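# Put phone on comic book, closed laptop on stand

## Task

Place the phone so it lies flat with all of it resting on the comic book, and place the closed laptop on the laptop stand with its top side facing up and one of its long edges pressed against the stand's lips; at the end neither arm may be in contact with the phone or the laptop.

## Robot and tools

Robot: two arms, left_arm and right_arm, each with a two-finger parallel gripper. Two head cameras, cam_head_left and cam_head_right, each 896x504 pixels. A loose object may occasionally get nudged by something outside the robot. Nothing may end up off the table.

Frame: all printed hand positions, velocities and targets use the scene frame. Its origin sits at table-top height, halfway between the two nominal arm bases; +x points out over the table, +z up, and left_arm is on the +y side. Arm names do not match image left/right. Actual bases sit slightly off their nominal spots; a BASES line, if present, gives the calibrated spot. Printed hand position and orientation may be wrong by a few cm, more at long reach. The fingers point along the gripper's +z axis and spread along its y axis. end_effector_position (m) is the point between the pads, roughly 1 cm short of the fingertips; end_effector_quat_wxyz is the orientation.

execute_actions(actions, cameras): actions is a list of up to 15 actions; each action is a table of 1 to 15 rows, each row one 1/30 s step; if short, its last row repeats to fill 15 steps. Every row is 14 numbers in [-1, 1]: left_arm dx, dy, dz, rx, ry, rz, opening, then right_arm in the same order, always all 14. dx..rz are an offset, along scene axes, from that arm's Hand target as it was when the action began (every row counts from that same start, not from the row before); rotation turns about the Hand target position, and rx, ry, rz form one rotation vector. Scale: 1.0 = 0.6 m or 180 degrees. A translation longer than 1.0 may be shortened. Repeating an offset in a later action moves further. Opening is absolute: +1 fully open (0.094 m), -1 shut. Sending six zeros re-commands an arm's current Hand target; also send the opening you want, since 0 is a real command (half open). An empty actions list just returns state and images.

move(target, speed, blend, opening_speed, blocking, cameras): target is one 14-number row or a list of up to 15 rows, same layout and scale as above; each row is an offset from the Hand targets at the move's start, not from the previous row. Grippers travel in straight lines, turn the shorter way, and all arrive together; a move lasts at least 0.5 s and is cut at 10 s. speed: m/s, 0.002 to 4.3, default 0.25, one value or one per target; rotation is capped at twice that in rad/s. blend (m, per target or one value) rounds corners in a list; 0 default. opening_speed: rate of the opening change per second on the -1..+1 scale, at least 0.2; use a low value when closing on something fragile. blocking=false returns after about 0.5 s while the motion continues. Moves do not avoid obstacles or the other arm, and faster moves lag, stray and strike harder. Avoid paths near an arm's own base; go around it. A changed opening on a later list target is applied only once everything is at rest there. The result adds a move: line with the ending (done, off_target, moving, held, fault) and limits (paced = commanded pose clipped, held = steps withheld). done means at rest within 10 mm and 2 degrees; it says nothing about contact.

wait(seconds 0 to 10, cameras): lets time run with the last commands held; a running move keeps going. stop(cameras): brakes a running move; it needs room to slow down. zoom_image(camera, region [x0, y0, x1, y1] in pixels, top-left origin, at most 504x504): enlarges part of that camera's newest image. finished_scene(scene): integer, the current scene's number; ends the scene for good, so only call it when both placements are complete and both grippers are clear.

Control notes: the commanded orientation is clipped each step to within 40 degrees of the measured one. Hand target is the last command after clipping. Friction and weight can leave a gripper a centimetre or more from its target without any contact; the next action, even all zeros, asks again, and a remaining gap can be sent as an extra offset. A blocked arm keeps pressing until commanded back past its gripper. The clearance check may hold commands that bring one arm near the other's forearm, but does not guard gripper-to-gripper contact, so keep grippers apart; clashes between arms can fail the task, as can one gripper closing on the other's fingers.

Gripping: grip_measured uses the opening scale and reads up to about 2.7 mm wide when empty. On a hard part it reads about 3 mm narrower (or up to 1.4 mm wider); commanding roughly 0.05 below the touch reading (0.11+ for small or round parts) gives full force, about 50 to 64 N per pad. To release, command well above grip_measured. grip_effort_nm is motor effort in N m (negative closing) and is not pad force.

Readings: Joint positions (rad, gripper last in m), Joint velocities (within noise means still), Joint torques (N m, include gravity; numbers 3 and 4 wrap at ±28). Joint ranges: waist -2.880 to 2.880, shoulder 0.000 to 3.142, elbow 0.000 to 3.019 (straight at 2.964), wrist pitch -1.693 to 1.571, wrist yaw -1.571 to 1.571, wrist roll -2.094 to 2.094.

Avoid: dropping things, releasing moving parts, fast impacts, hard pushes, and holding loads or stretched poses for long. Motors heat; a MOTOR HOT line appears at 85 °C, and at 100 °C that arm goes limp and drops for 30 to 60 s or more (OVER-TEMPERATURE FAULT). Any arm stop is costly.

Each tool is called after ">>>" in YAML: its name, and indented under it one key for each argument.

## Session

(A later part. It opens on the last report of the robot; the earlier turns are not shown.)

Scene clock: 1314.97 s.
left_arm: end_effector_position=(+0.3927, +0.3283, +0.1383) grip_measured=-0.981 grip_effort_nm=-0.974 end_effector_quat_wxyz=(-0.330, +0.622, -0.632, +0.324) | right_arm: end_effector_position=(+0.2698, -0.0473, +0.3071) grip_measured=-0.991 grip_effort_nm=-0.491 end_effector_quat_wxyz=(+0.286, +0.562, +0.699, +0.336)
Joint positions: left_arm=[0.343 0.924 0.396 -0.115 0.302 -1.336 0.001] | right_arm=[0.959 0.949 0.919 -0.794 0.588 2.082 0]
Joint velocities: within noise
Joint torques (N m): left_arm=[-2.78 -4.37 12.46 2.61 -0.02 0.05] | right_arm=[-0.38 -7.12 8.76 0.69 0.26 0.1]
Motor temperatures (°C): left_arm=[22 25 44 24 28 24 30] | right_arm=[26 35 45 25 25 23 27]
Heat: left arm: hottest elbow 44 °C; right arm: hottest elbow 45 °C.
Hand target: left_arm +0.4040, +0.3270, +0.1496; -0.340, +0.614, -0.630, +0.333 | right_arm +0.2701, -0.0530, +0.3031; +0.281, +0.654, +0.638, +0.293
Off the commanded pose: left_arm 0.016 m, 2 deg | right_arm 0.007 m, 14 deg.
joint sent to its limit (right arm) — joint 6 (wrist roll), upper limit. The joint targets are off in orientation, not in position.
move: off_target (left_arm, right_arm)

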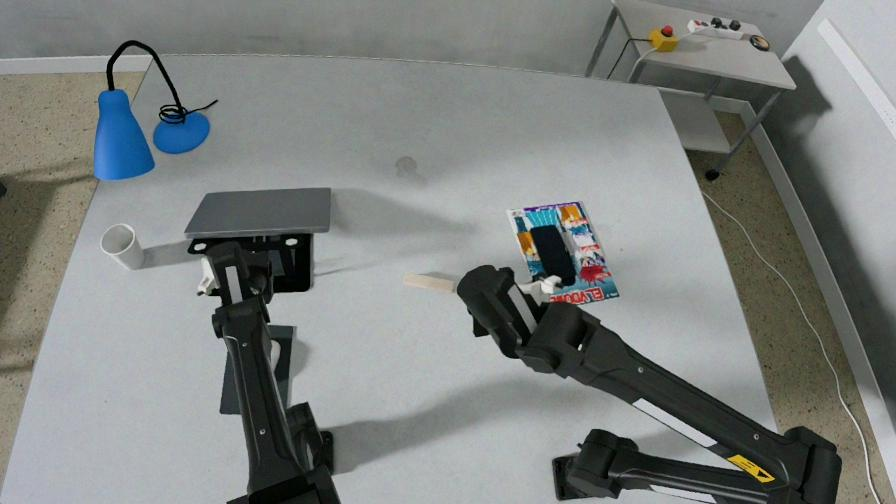

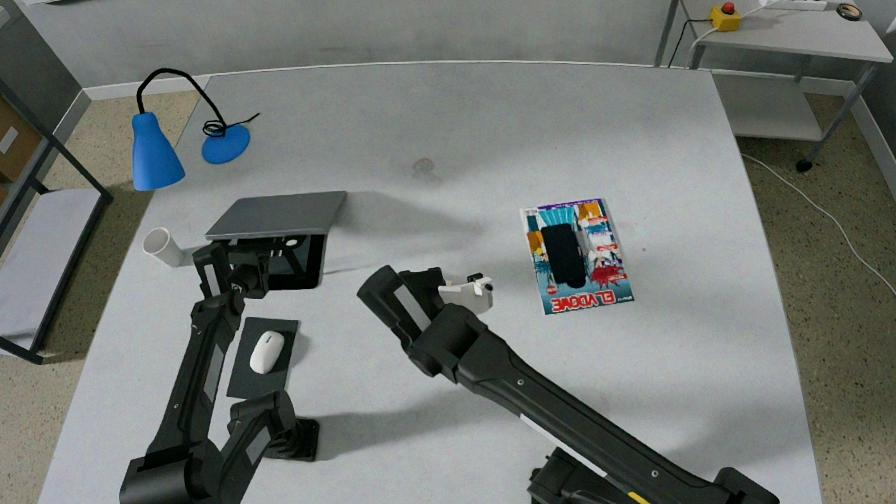

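>>> move:
  target: [0.03,0,0.01,0,0,0,-1,0,0,0,0,0,0,-1]
  speed: 0.03

>>> zoom_image:
  camera: "cam_head_left"
  region: [180, 170, 340, 270]

>>> zoom_image:
  camera: "cam_head_right"
  region: [210, 180, 350, 270]

Scene clock: 1318.03 s.
left_arm: end_effector_position=(+0.3950, +0.3234, +0.1245) grip_measured=-0.981 grip_effort_nm=-0.974 end_effector_quat_wxyz=(-0.314, +0.630, -0.636, +0.317) | right_arm: end_effector_position=(+0.2698, -0.0473, +0.3071) grip_measured=-0.991 grip_effort_nm=-0.496 end_effector_quat_wxyz=(+0.286, +0.562, +0.699, +0.336)
Joint positions: left_arm=[0.32 0.965 0.396 -0.109 0.284 -1.349 0.001] | right_arm=[0.959 0.949 0.919 -0.794 0.588 2.082 0]
Joint velocities: within noise
Joint torques (N m): left_arm=[-2.2 -4.48 15.84 2.24 -0.02 -0.05] | right_arm=[-0.32 -7.12 8.79 0.69 0.26 0.1]
Motor temperatures (°C): left_arm=[22 25 43 24 28 24 30] | right_arm=[26 35 45 25 25 23 27]
Heat: left arm: hottest elbow 43 °C; right arm: hottest elbow 45 °C.
Hand target: left_arm +0.4220, +0.3270, +0.1557; -0.340, +0.613, -0.630, +0.333 | right_arm +0.2701, -0.0530, +0.3031; +0.281, +0.654, +0.638, +0.293
Off the commanded pose: left_arm 0.041 m, 4 deg | right_arm 0.007 m, 14 deg.
joint sent to its limit (right arm) — joint 6 (wrist roll), upper limit. The joint targets are off in orientation, not in position.
move: off_target (left_arm, right_arm)

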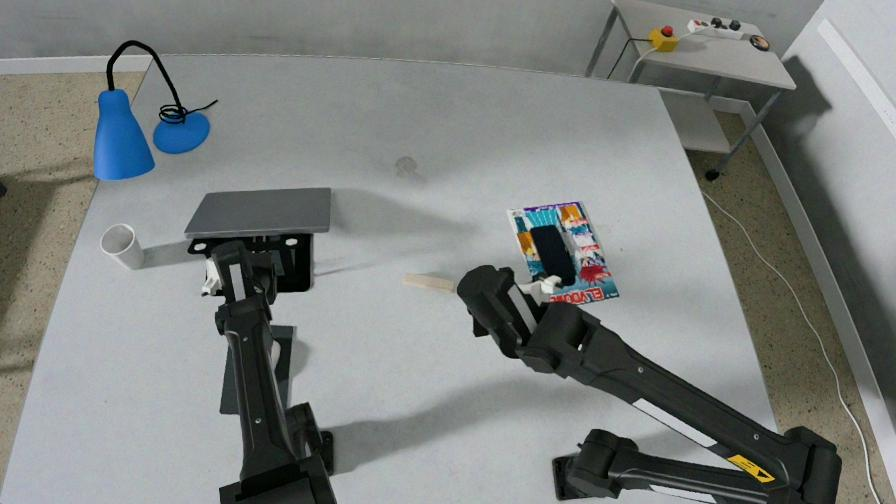

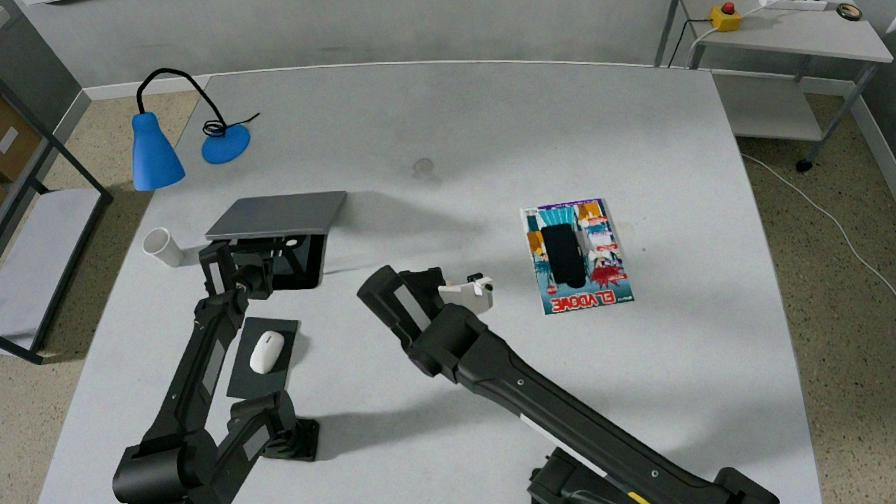

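Scaled by 3.150.

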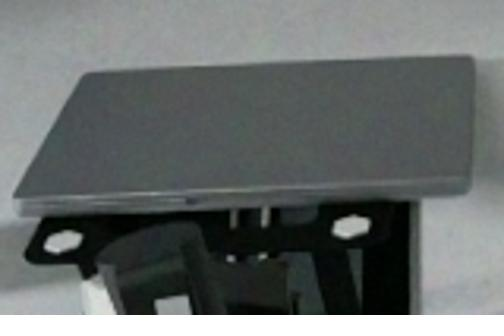

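Scaled by 3.600.

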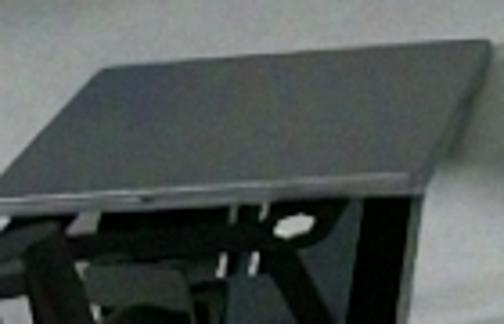

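>>> move:
  target:
    - [-0.06,0,0.03,0,0,0,-1,0,0,0,0,0,0,-1]
    - [-0.06,0,0.11,0,0,0,-1,0,0,0,0,0,0,-1]
    - [-0.015,0,0.11,0,0,0,-1,0,0,0,0,0,0,-1]
    - [-0.015,0,-0.02,0,0,0,-1,0,0,0,0,0,0,-1]
  speed: 0.06

>>> zoom_image:
  camera: "cam_head_left"
  region: [180, 170, 340, 270]

>>> zoom_image:
  camera: "cam_head_right"
  region: [210, 180, 350, 270]

Scene clock: 1331.47 s.
left_arm: end_effector_position=(+0.4132, +0.3328, +0.1524) grip_measured=-0.981 grip_effort_nm=-0.974 end_effector_quat_wxyz=(-0.346, +0.613, -0.628, +0.332) | right_arm: end_effector_position=(+0.2698, -0.0473, +0.3071) grip_measured=-0.991 grip_effort_nm=-0.496 end_effector_quat_wxyz=(+0.286, +0.562, +0.699, +0.336)
Joint positions: left_arm=[0.33 0.97 0.437 -0.066 0.292 -1.344 0.001] | right_arm=[0.959 0.949 0.919 -0.794 0.588 2.082 0]
Joint velocities: within noise
Joint torques (N m): left_arm=[-2.61 -4.72 9.24 2.54 -0.11 -0.01] | right_arm=[-0.26 -7.18 8.77 0.69 0.26 0.11]
Motor temperatures (°C): left_arm=[22 25 44 24 28 24 30] | right_arm=[26 34 45 25 25 23 27]
Heat: left arm: hottest elbow 44 °C; right arm: hottest elbow 45 °C.
Hand target: left_arm +0.4129, +0.3271, +0.1436; -0.340, +0.614, -0.630, +0.333 | right_arm +0.2701, -0.0530, +0.3031; +0.281, +0.654, +0.638, +0.293
Off the commanded pose: left_arm 0.010 m, 1 deg | right_arm 0.007 m, 14 deg.
joint sent to its limit (right arm) — joint 6 (wrist roll), upper limit. The joint targets are off in orientation, not in position.
move: off_target (right_arm)

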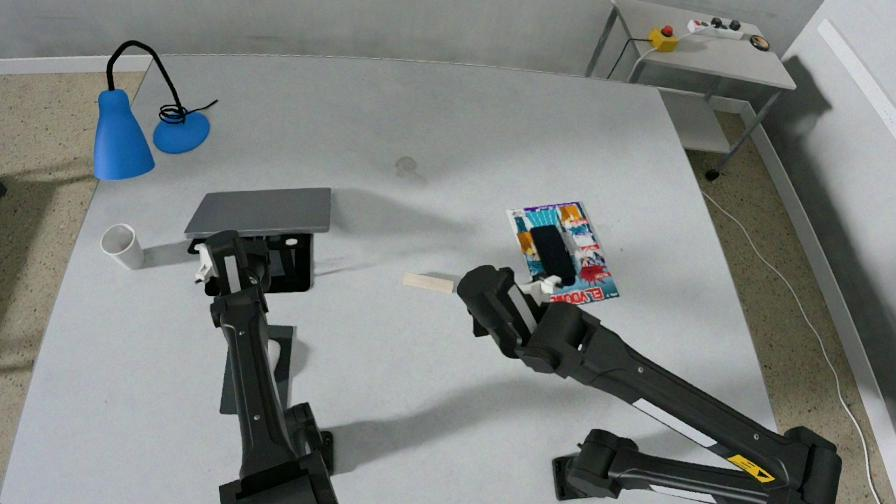

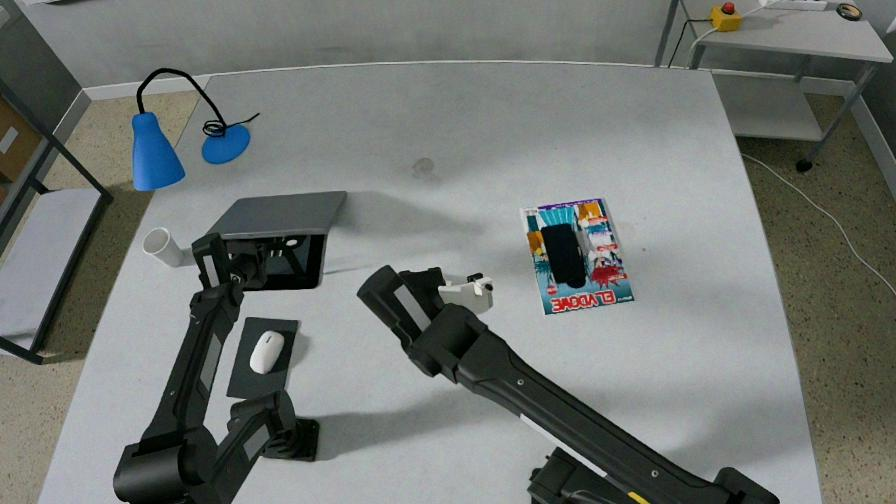

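Scaled by 3.150.

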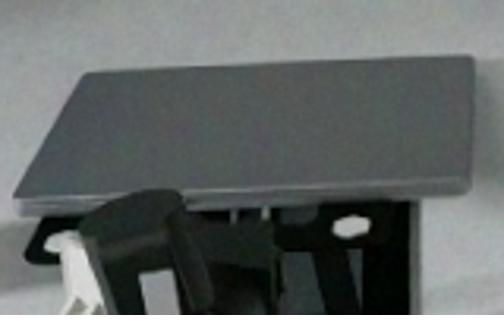

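Scaled by 3.600.

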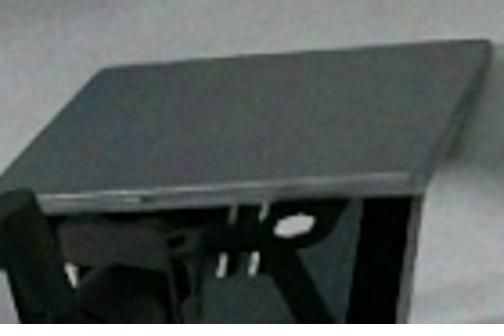

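Lower a bit more.

>>> move:
  target: [-0.005,0,-0.03,0,0,0,-1,0,0,0,0,0,0,-1]
  speed: 0.03
  cameras: []

Scene clock: 1334.90 s.
left_arm: end_effector_position=(+0.4167, +0.3340, +0.1498) grip_measured=-0.981 grip_effort_nm=-0.979 end_effector_quat_wxyz=(-0.363, +0.604, -0.623, +0.339) | right_arm: end_effector_position=(+0.2698, -0.0473, +0.3071) grip_measured=-0.991 grip_effort_nm=-0.496 end_effector_quat_wxyz=(+0.286, +0.562, +0.699, +0.336)
Joint positions: left_arm=[0.33 0.989 0.413 0.019 0.292 -1.344 0.001] | right_arm=[0.959 0.949 0.919 -0.794 0.588 2.082 0]
Joint velocities: within noise
Joint torques (N m): left_arm=[-1.85 -3.96 7.77 2.03 0.08 -0.01] | right_arm=[-0.26 -7.12 8.8 0.68 0.26 0.11]
Motor temperatures (°C): left_arm=[22 25 43 24 28 24 30] | right_arm=[26 34 45 25 25 23 27]
Heat: left arm: hottest elbow 43 °C; right arm: hottest elbow 45 °C.
Hand target: left_arm +0.4099, +0.3270, +0.1255; -0.340, +0.613, -0.630, +0.333 | right_arm +0.2701, -0.0530, +0.3031; +0.281, +0.654, +0.638, +0.293
Off the commanded pose: left_arm 0.026 m, 3 deg | right_arm 0.007 m, 14 deg.
joint sent to its limit (right arm) — joint 6 (wrist roll), upper limit. The joint targets are off in orientation, not in position.
move: off_target (left_arm, right_arm)
No camera images: "cameras" was empty.

>>> move:
  target:
    - [0.05,-0.003,0.01,0,0,0,-1,0,0,0,0,0,0,-1]
  speed: 0.03
  cameras: []

>>> move:
  target:
    - [0.03,-0.003,-0.015,0,0,0,-1,0,0,0,0,0,0,-1]
  speed: 0.03

>>> zoom_image:
  camera: "cam_head_left"
  region: [180, 170, 340, 270]

>>> zoom_image:
  camera: "cam_head_right"
  region: [210, 180, 350, 270]

Scene clock: 1346.50 s.
left_arm: end_effector_position=(+0.4345, +0.3297, +0.1433) grip_measured=-0.981 grip_effort_nm=-0.979 end_effector_quat_wxyz=(-0.356, +0.609, -0.622, +0.340) | right_arm: end_effector_position=(+0.2698, -0.0473, +0.3071) grip_measured=-0.991 grip_effort_nm=-0.491 end_effector_quat_wxyz=(+0.286, +0.562, +0.699, +0.336)
Joint positions: left_arm=[0.293 1.065 0.441 0.062 0.263 -1.375 0.001] | right_arm=[0.959 0.949 0.919 -0.794 0.588 2.082 0]
Joint velocities: within noise
Joint torques (N m): left_arm=[-3.25 -4.48 11.22 1.22 -0.23 0.09] | right_arm=[-0.32 -7.3 8.77 0.68 0.27 0.11]
Motor temperatures (°C): left_arm=[22 25 42 24 28 24 30] | right_arm=[26 34 45 25 25 23 27]
Heat: left arm: hottest elbow 42 °C; right arm: hottest elbow 45 °C.
Hand target: left_arm +0.4400, +0.3252, +0.1317; -0.340, +0.613, -0.630, +0.333 | right_arm +0.2701, -0.0530, +0.3031; +0.281, +0.654, +0.638, +0.293
Off the commanded pose: left_arm 0.014 m, 2 deg | right_arm 0.007 m, 14 deg.
joint sent to its limit (right arm) — joint 6 (wrist roll), upper limit. The joint targets are off in orientation, not in position.
move: off_target (left_arm, right_arm)
No camera images: "cameras" was empty.

Scene clock: 1347.67 s.
left_arm: end_effector_position=(+0.4533, +0.3283, +0.1395) grip_measured=-0.981 grip_effort_nm=-0.974 end_effector_quat_wxyz=(-0.358, +0.609, -0.619, +0.343) | right_arm: end_effector_position=(+0.2698, -0.0473, +0.3071) grip_measured=-0.991 grip_effort_nm=-0.496 end_effector_quat_wxyz=(+0.286, +0.562, +0.699, +0.336)
Joint positions: left_arm=[0.269 1.137 0.468 0.119 0.245 -1.394 0.001] | right_arm=[0.959 0.949 0.919 -0.794 0.588 2.082 0]
Joint velocities: within noise
Joint torques (N m): left_arm=[-2.61 -4.6 10.52 1.22 -0.21 0.15] | right_arm=[-0.32 -7.24 8.77 0.69 0.27 0.1]
Motor temperatures (°C): left_arm=[22 25 42 24 28 24 30] | right_arm=[26 34 45 25 25 23 27]
Heat: left arm: hottest elbow 42 °C; right arm: hottest elbow 45 °C.
Hand target: left_arm +0.4579, +0.3235, +0.1226; -0.340, +0.614, -0.630, +0.333 | right_arm +0.2701, -0.0530, +0.3031; +0.281, +0.654, +0.638, +0.293
Off the commanded pose: left_arm 0.018 m, 3 deg | right_arm 0.007 m, 14 deg.
joint sent to its limit (right arm) — joint 6 (wrist roll), upper limit. The joint targets are off in orientation, not in position.
move: off_target (left_arm, right_arm)

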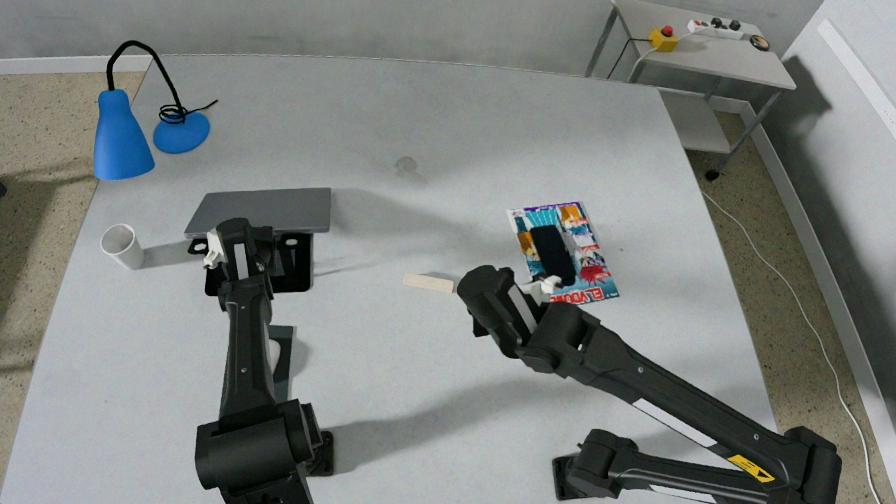

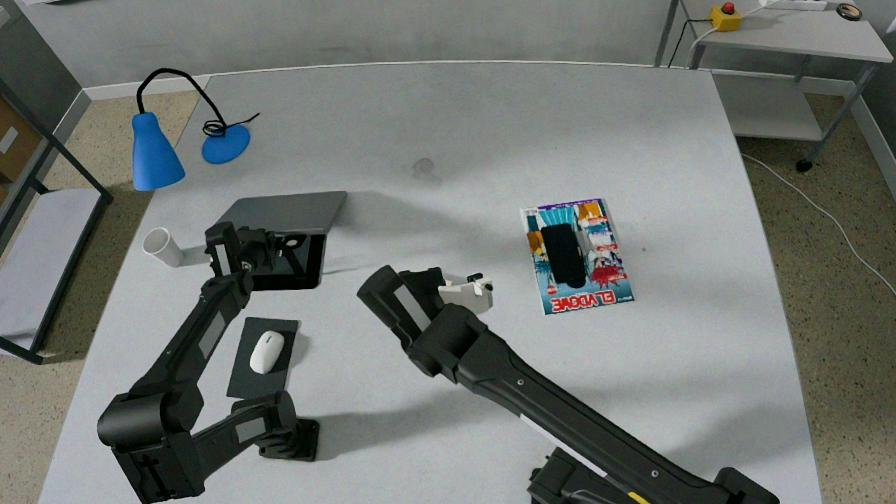

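Scaled by 3.150.

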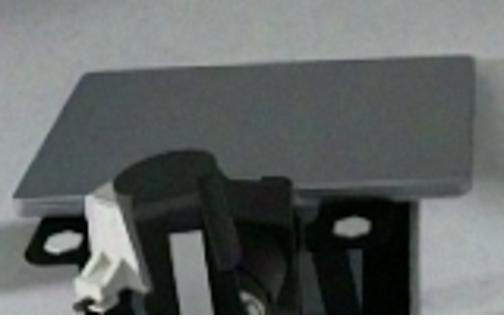

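Scaled by 3.600.

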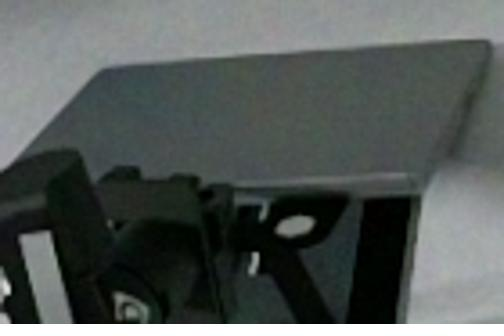

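>>> move:
  target:
    - [0.02,0.0,-0.008,0,0,0,-1,0,0,0,0,0,0,-1]
  speed: 0.03
  cameras: []

>>> move:
  target:
    - [0.02,0.0,-0.008,0,0,0,-1,0,0,0,0,0,0,-1]
  speed: 0.03

>>> zoom_image:
  camera: "cam_head_left"
  region: [180, 170, 340, 270]

>>> zoom_image:
  camera: "cam_head_right"
  region: [210, 180, 350, 270]

Scene clock: 1352.60 s.
left_arm: end_effector_position=(+0.4669, +0.3286, +0.1375) grip_measured=-0.982 grip_effort_nm=-0.969 end_effector_quat_wxyz=(-0.360, +0.608, -0.617, +0.346) | right_arm: end_effector_position=(+0.2698, -0.0473, +0.3071) grip_measured=-0.991 grip_effort_nm=-0.501 end_effector_quat_wxyz=(+0.286, +0.562, +0.699, +0.336)
Joint positions: left_arm=[0.257 1.187 0.491 0.154 0.235 -1.403 0.001] | right_arm=[0.959 0.949 0.919 -0.794 0.588 2.082 0]
Joint velocities: within noise
Joint torques (N m): left_arm=[-2.43 -4.42 10.33 1.06 -0.25 0.16] | right_arm=[-0.32 -7.12 8.8 0.66 0.26 0.11]
Motor temperatures (°C): left_arm=[22 25 42 24 28 24 30] | right_arm=[26 34 45 25 25 23 27]
Heat: left arm: hottest elbow 42 °C; right arm: hottest elbow 45 °C.
Hand target: left_arm +0.4698, +0.3235, +0.1177; -0.340, +0.614, -0.630, +0.333 | right_arm +0.2701, -0.0530, +0.3031; +0.281, +0.654, +0.638, +0.293
Off the commanded pose: left_arm 0.021 m, 3 deg | right_arm 0.007 m, 14 deg.
joint sent to its limit (right arm) — joint 6 (wrist roll), upper limit. The joint targets are off in orientation, not in position.
move: off_target (left_arm, right_arm)
No camera images: "cameras" was empty.

Scene clock: 1353.40 s.
left_arm: end_effector_position=(+0.4758, +0.3286, +0.1341) grip_measured=-0.982 grip_effort_nm=-0.969 end_effector_quat_wxyz=(-0.359, +0.609, -0.617, +0.345) | right_arm: end_effector_position=(+0.2698, -0.0473, +0.3071) grip_measured=-0.991 grip_effort_nm=-0.496 end_effector_quat_wxyz=(+0.286, +0.562, +0.699, +0.336)
Joint positions: left_arm=[0.249 1.223 0.508 0.171 0.228 -1.409 0.001] | right_arm=[0.959 0.949 0.919 -0.794 0.588 2.082 0]
Joint velocities: within noise
Joint torques (N m): left_arm=[-2.55 -3.9 10.41 1.65 -0.3 0.19] | right_arm=[-0.38 -7.12 8.79 0.68 0.26 0.11]
Motor temperatures (°C): left_arm=[22 25 42 24 28 24 30] | right_arm=[26 34 45 25 25 23 27]
Heat: left arm: hottest elbow 42 °C; right arm: hottest elbow 45 °C.
Hand target: left_arm +0.4819, +0.3235, +0.1129; -0.340, +0.614, -0.630, +0.333 | right_arm +0.2701, -0.0530, +0.3031; +0.281, +0.654, +0.638, +0.293
Off the commanded pose: left_arm 0.023 m, 3 deg | right_arm 0.007 m, 14 deg.
joint sent to its limit (right arm) — joint 6 (wrist roll), upper limit. The joint targets are off in orientation, not in position.
move: off_target (left_arm, right_arm)

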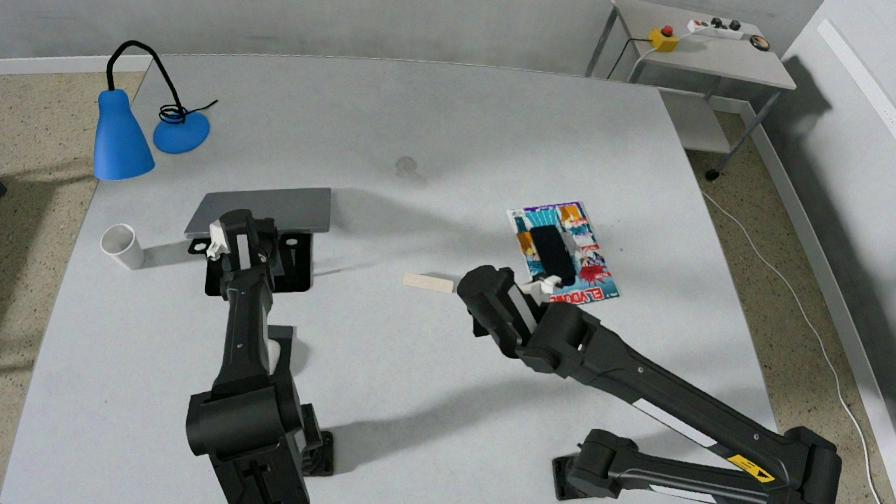

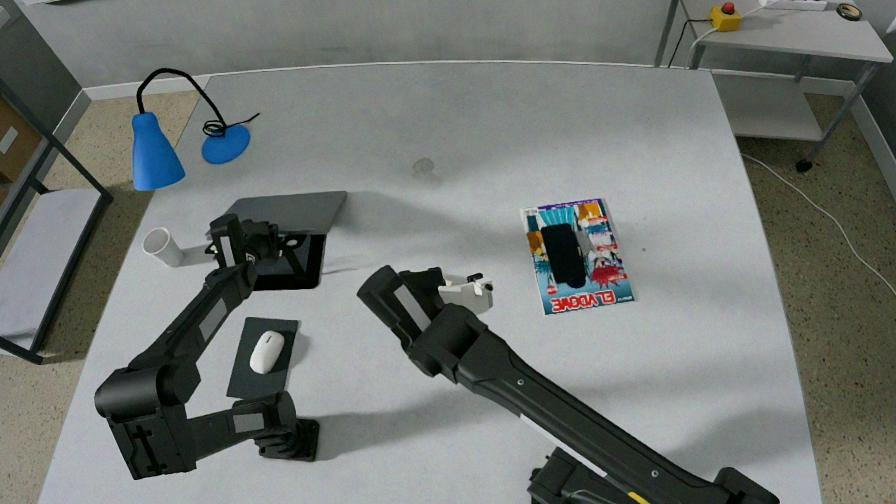

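Scaled by 3.150.

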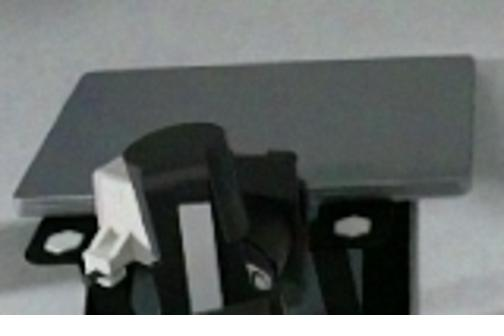

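Scaled by 3.600.

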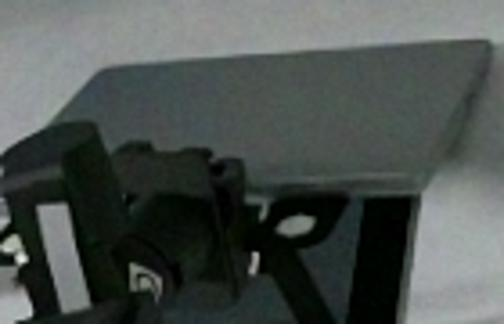

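>>> move:
  target:
    - [-0.01,0,0.1,0,0,0,-1,0,0,0,0,0,0,-1]
    - [-0.2,0,0.2,0,0,0,-1,0,0,0.03,0,0,0,-1]
  speed: 0.1

>>> zoom_image:
  camera: "cam_head_left"
  region: [190, 170, 340, 255]

>>> zoom_image:
  camera: "cam_head_right"
  region: [200, 170, 350, 255]

Scene clock: 1363.00 s.
left_arm: end_effector_position=(+0.3647, +0.3195, +0.2311) grip_measured=-0.982 grip_effort_nm=-0.969 end_effector_quat_wxyz=(-0.336, +0.613, -0.632, +0.336) | right_arm: end_effector_position=(+0.2649, -0.0534, +0.2992) grip_measured=-0.991 grip_effort_nm=-0.496 end_effector_quat_wxyz=(+0.284, +0.561, +0.712, +0.314)
Joint positions: left_arm=[0.367 0.67 0.538 -0.489 0.34 -1.32 0.001] | right_arm=[0.956 0.949 0.919 -0.844 0.578 2.082 0]
Joint velocities: within noise
Joint torques (N m): left_arm=[0.21 -4.25 11.99 1.2 0.18 0.19] | right_arm=[-0.38 -7.36 12.07 0.64 0.25 0.11]
Motor temperatures (°C): left_arm=[22 25 42 24 28 24 30] | right_arm=[26 34 45 25 25 23 27]
Heat: left arm: hottest elbow 42 °C; right arm: hottest elbow 45 °C.
Hand target: left_arm +0.3619, +0.3234, +0.2329; -0.340, +0.614, -0.630, +0.333 | right_arm +0.2701, -0.0529, +0.3211; +0.281, +0.654, +0.639, +0.293
Off the commanded pose: left_arm 0.005 m, 1 deg | right_arm 0.022 m, 14 deg.
joint sent to its limit (right arm) — joint 6 (wrist roll), upper limit. The joint targets are off in orientation, not in position.
move: off_target (right_arm)

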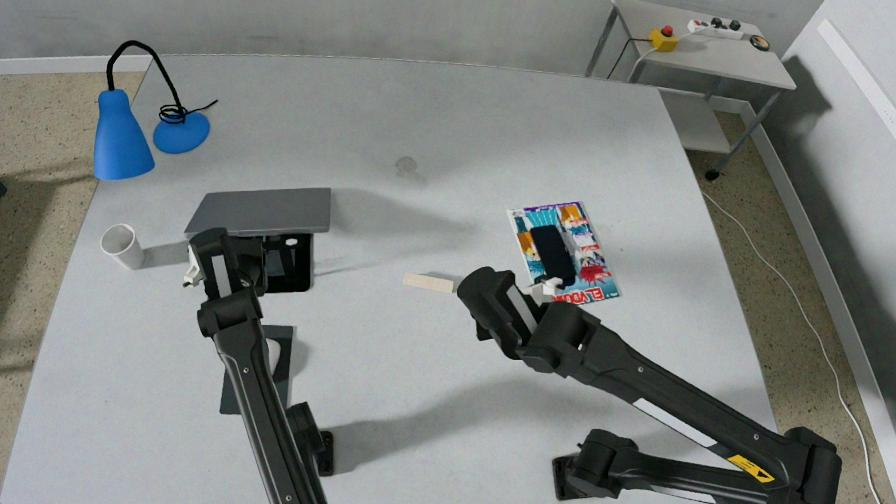

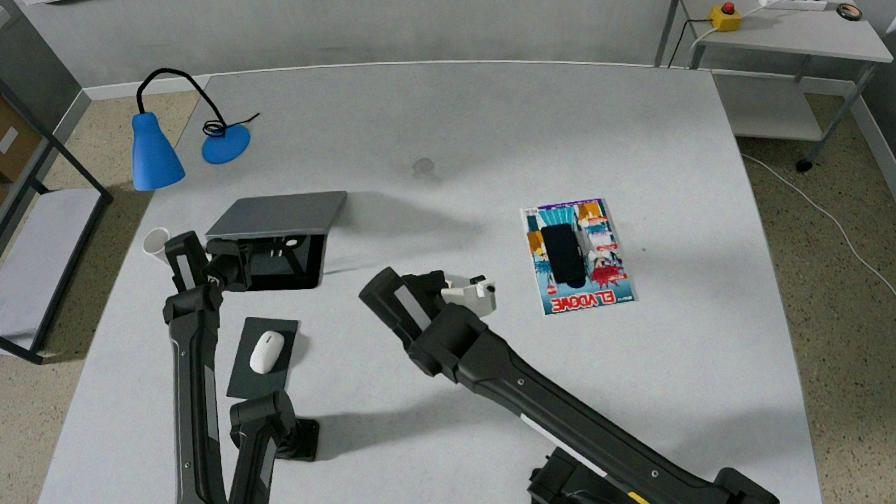

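Scaled by 3.360.

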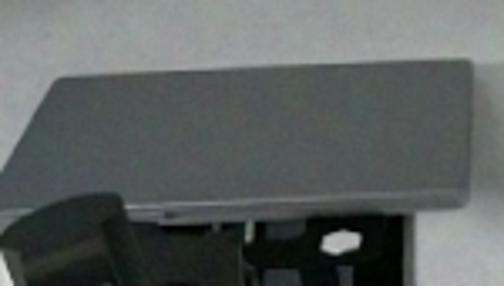

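Scaled by 3.360.

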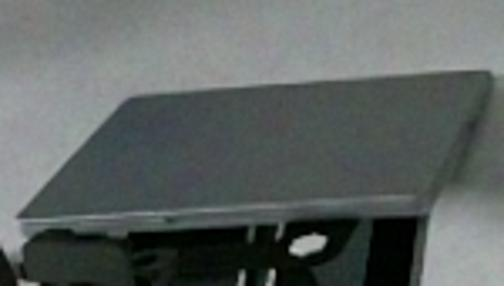

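>>> finished_scene:
  scene: 1

The scene is finished: the task was done.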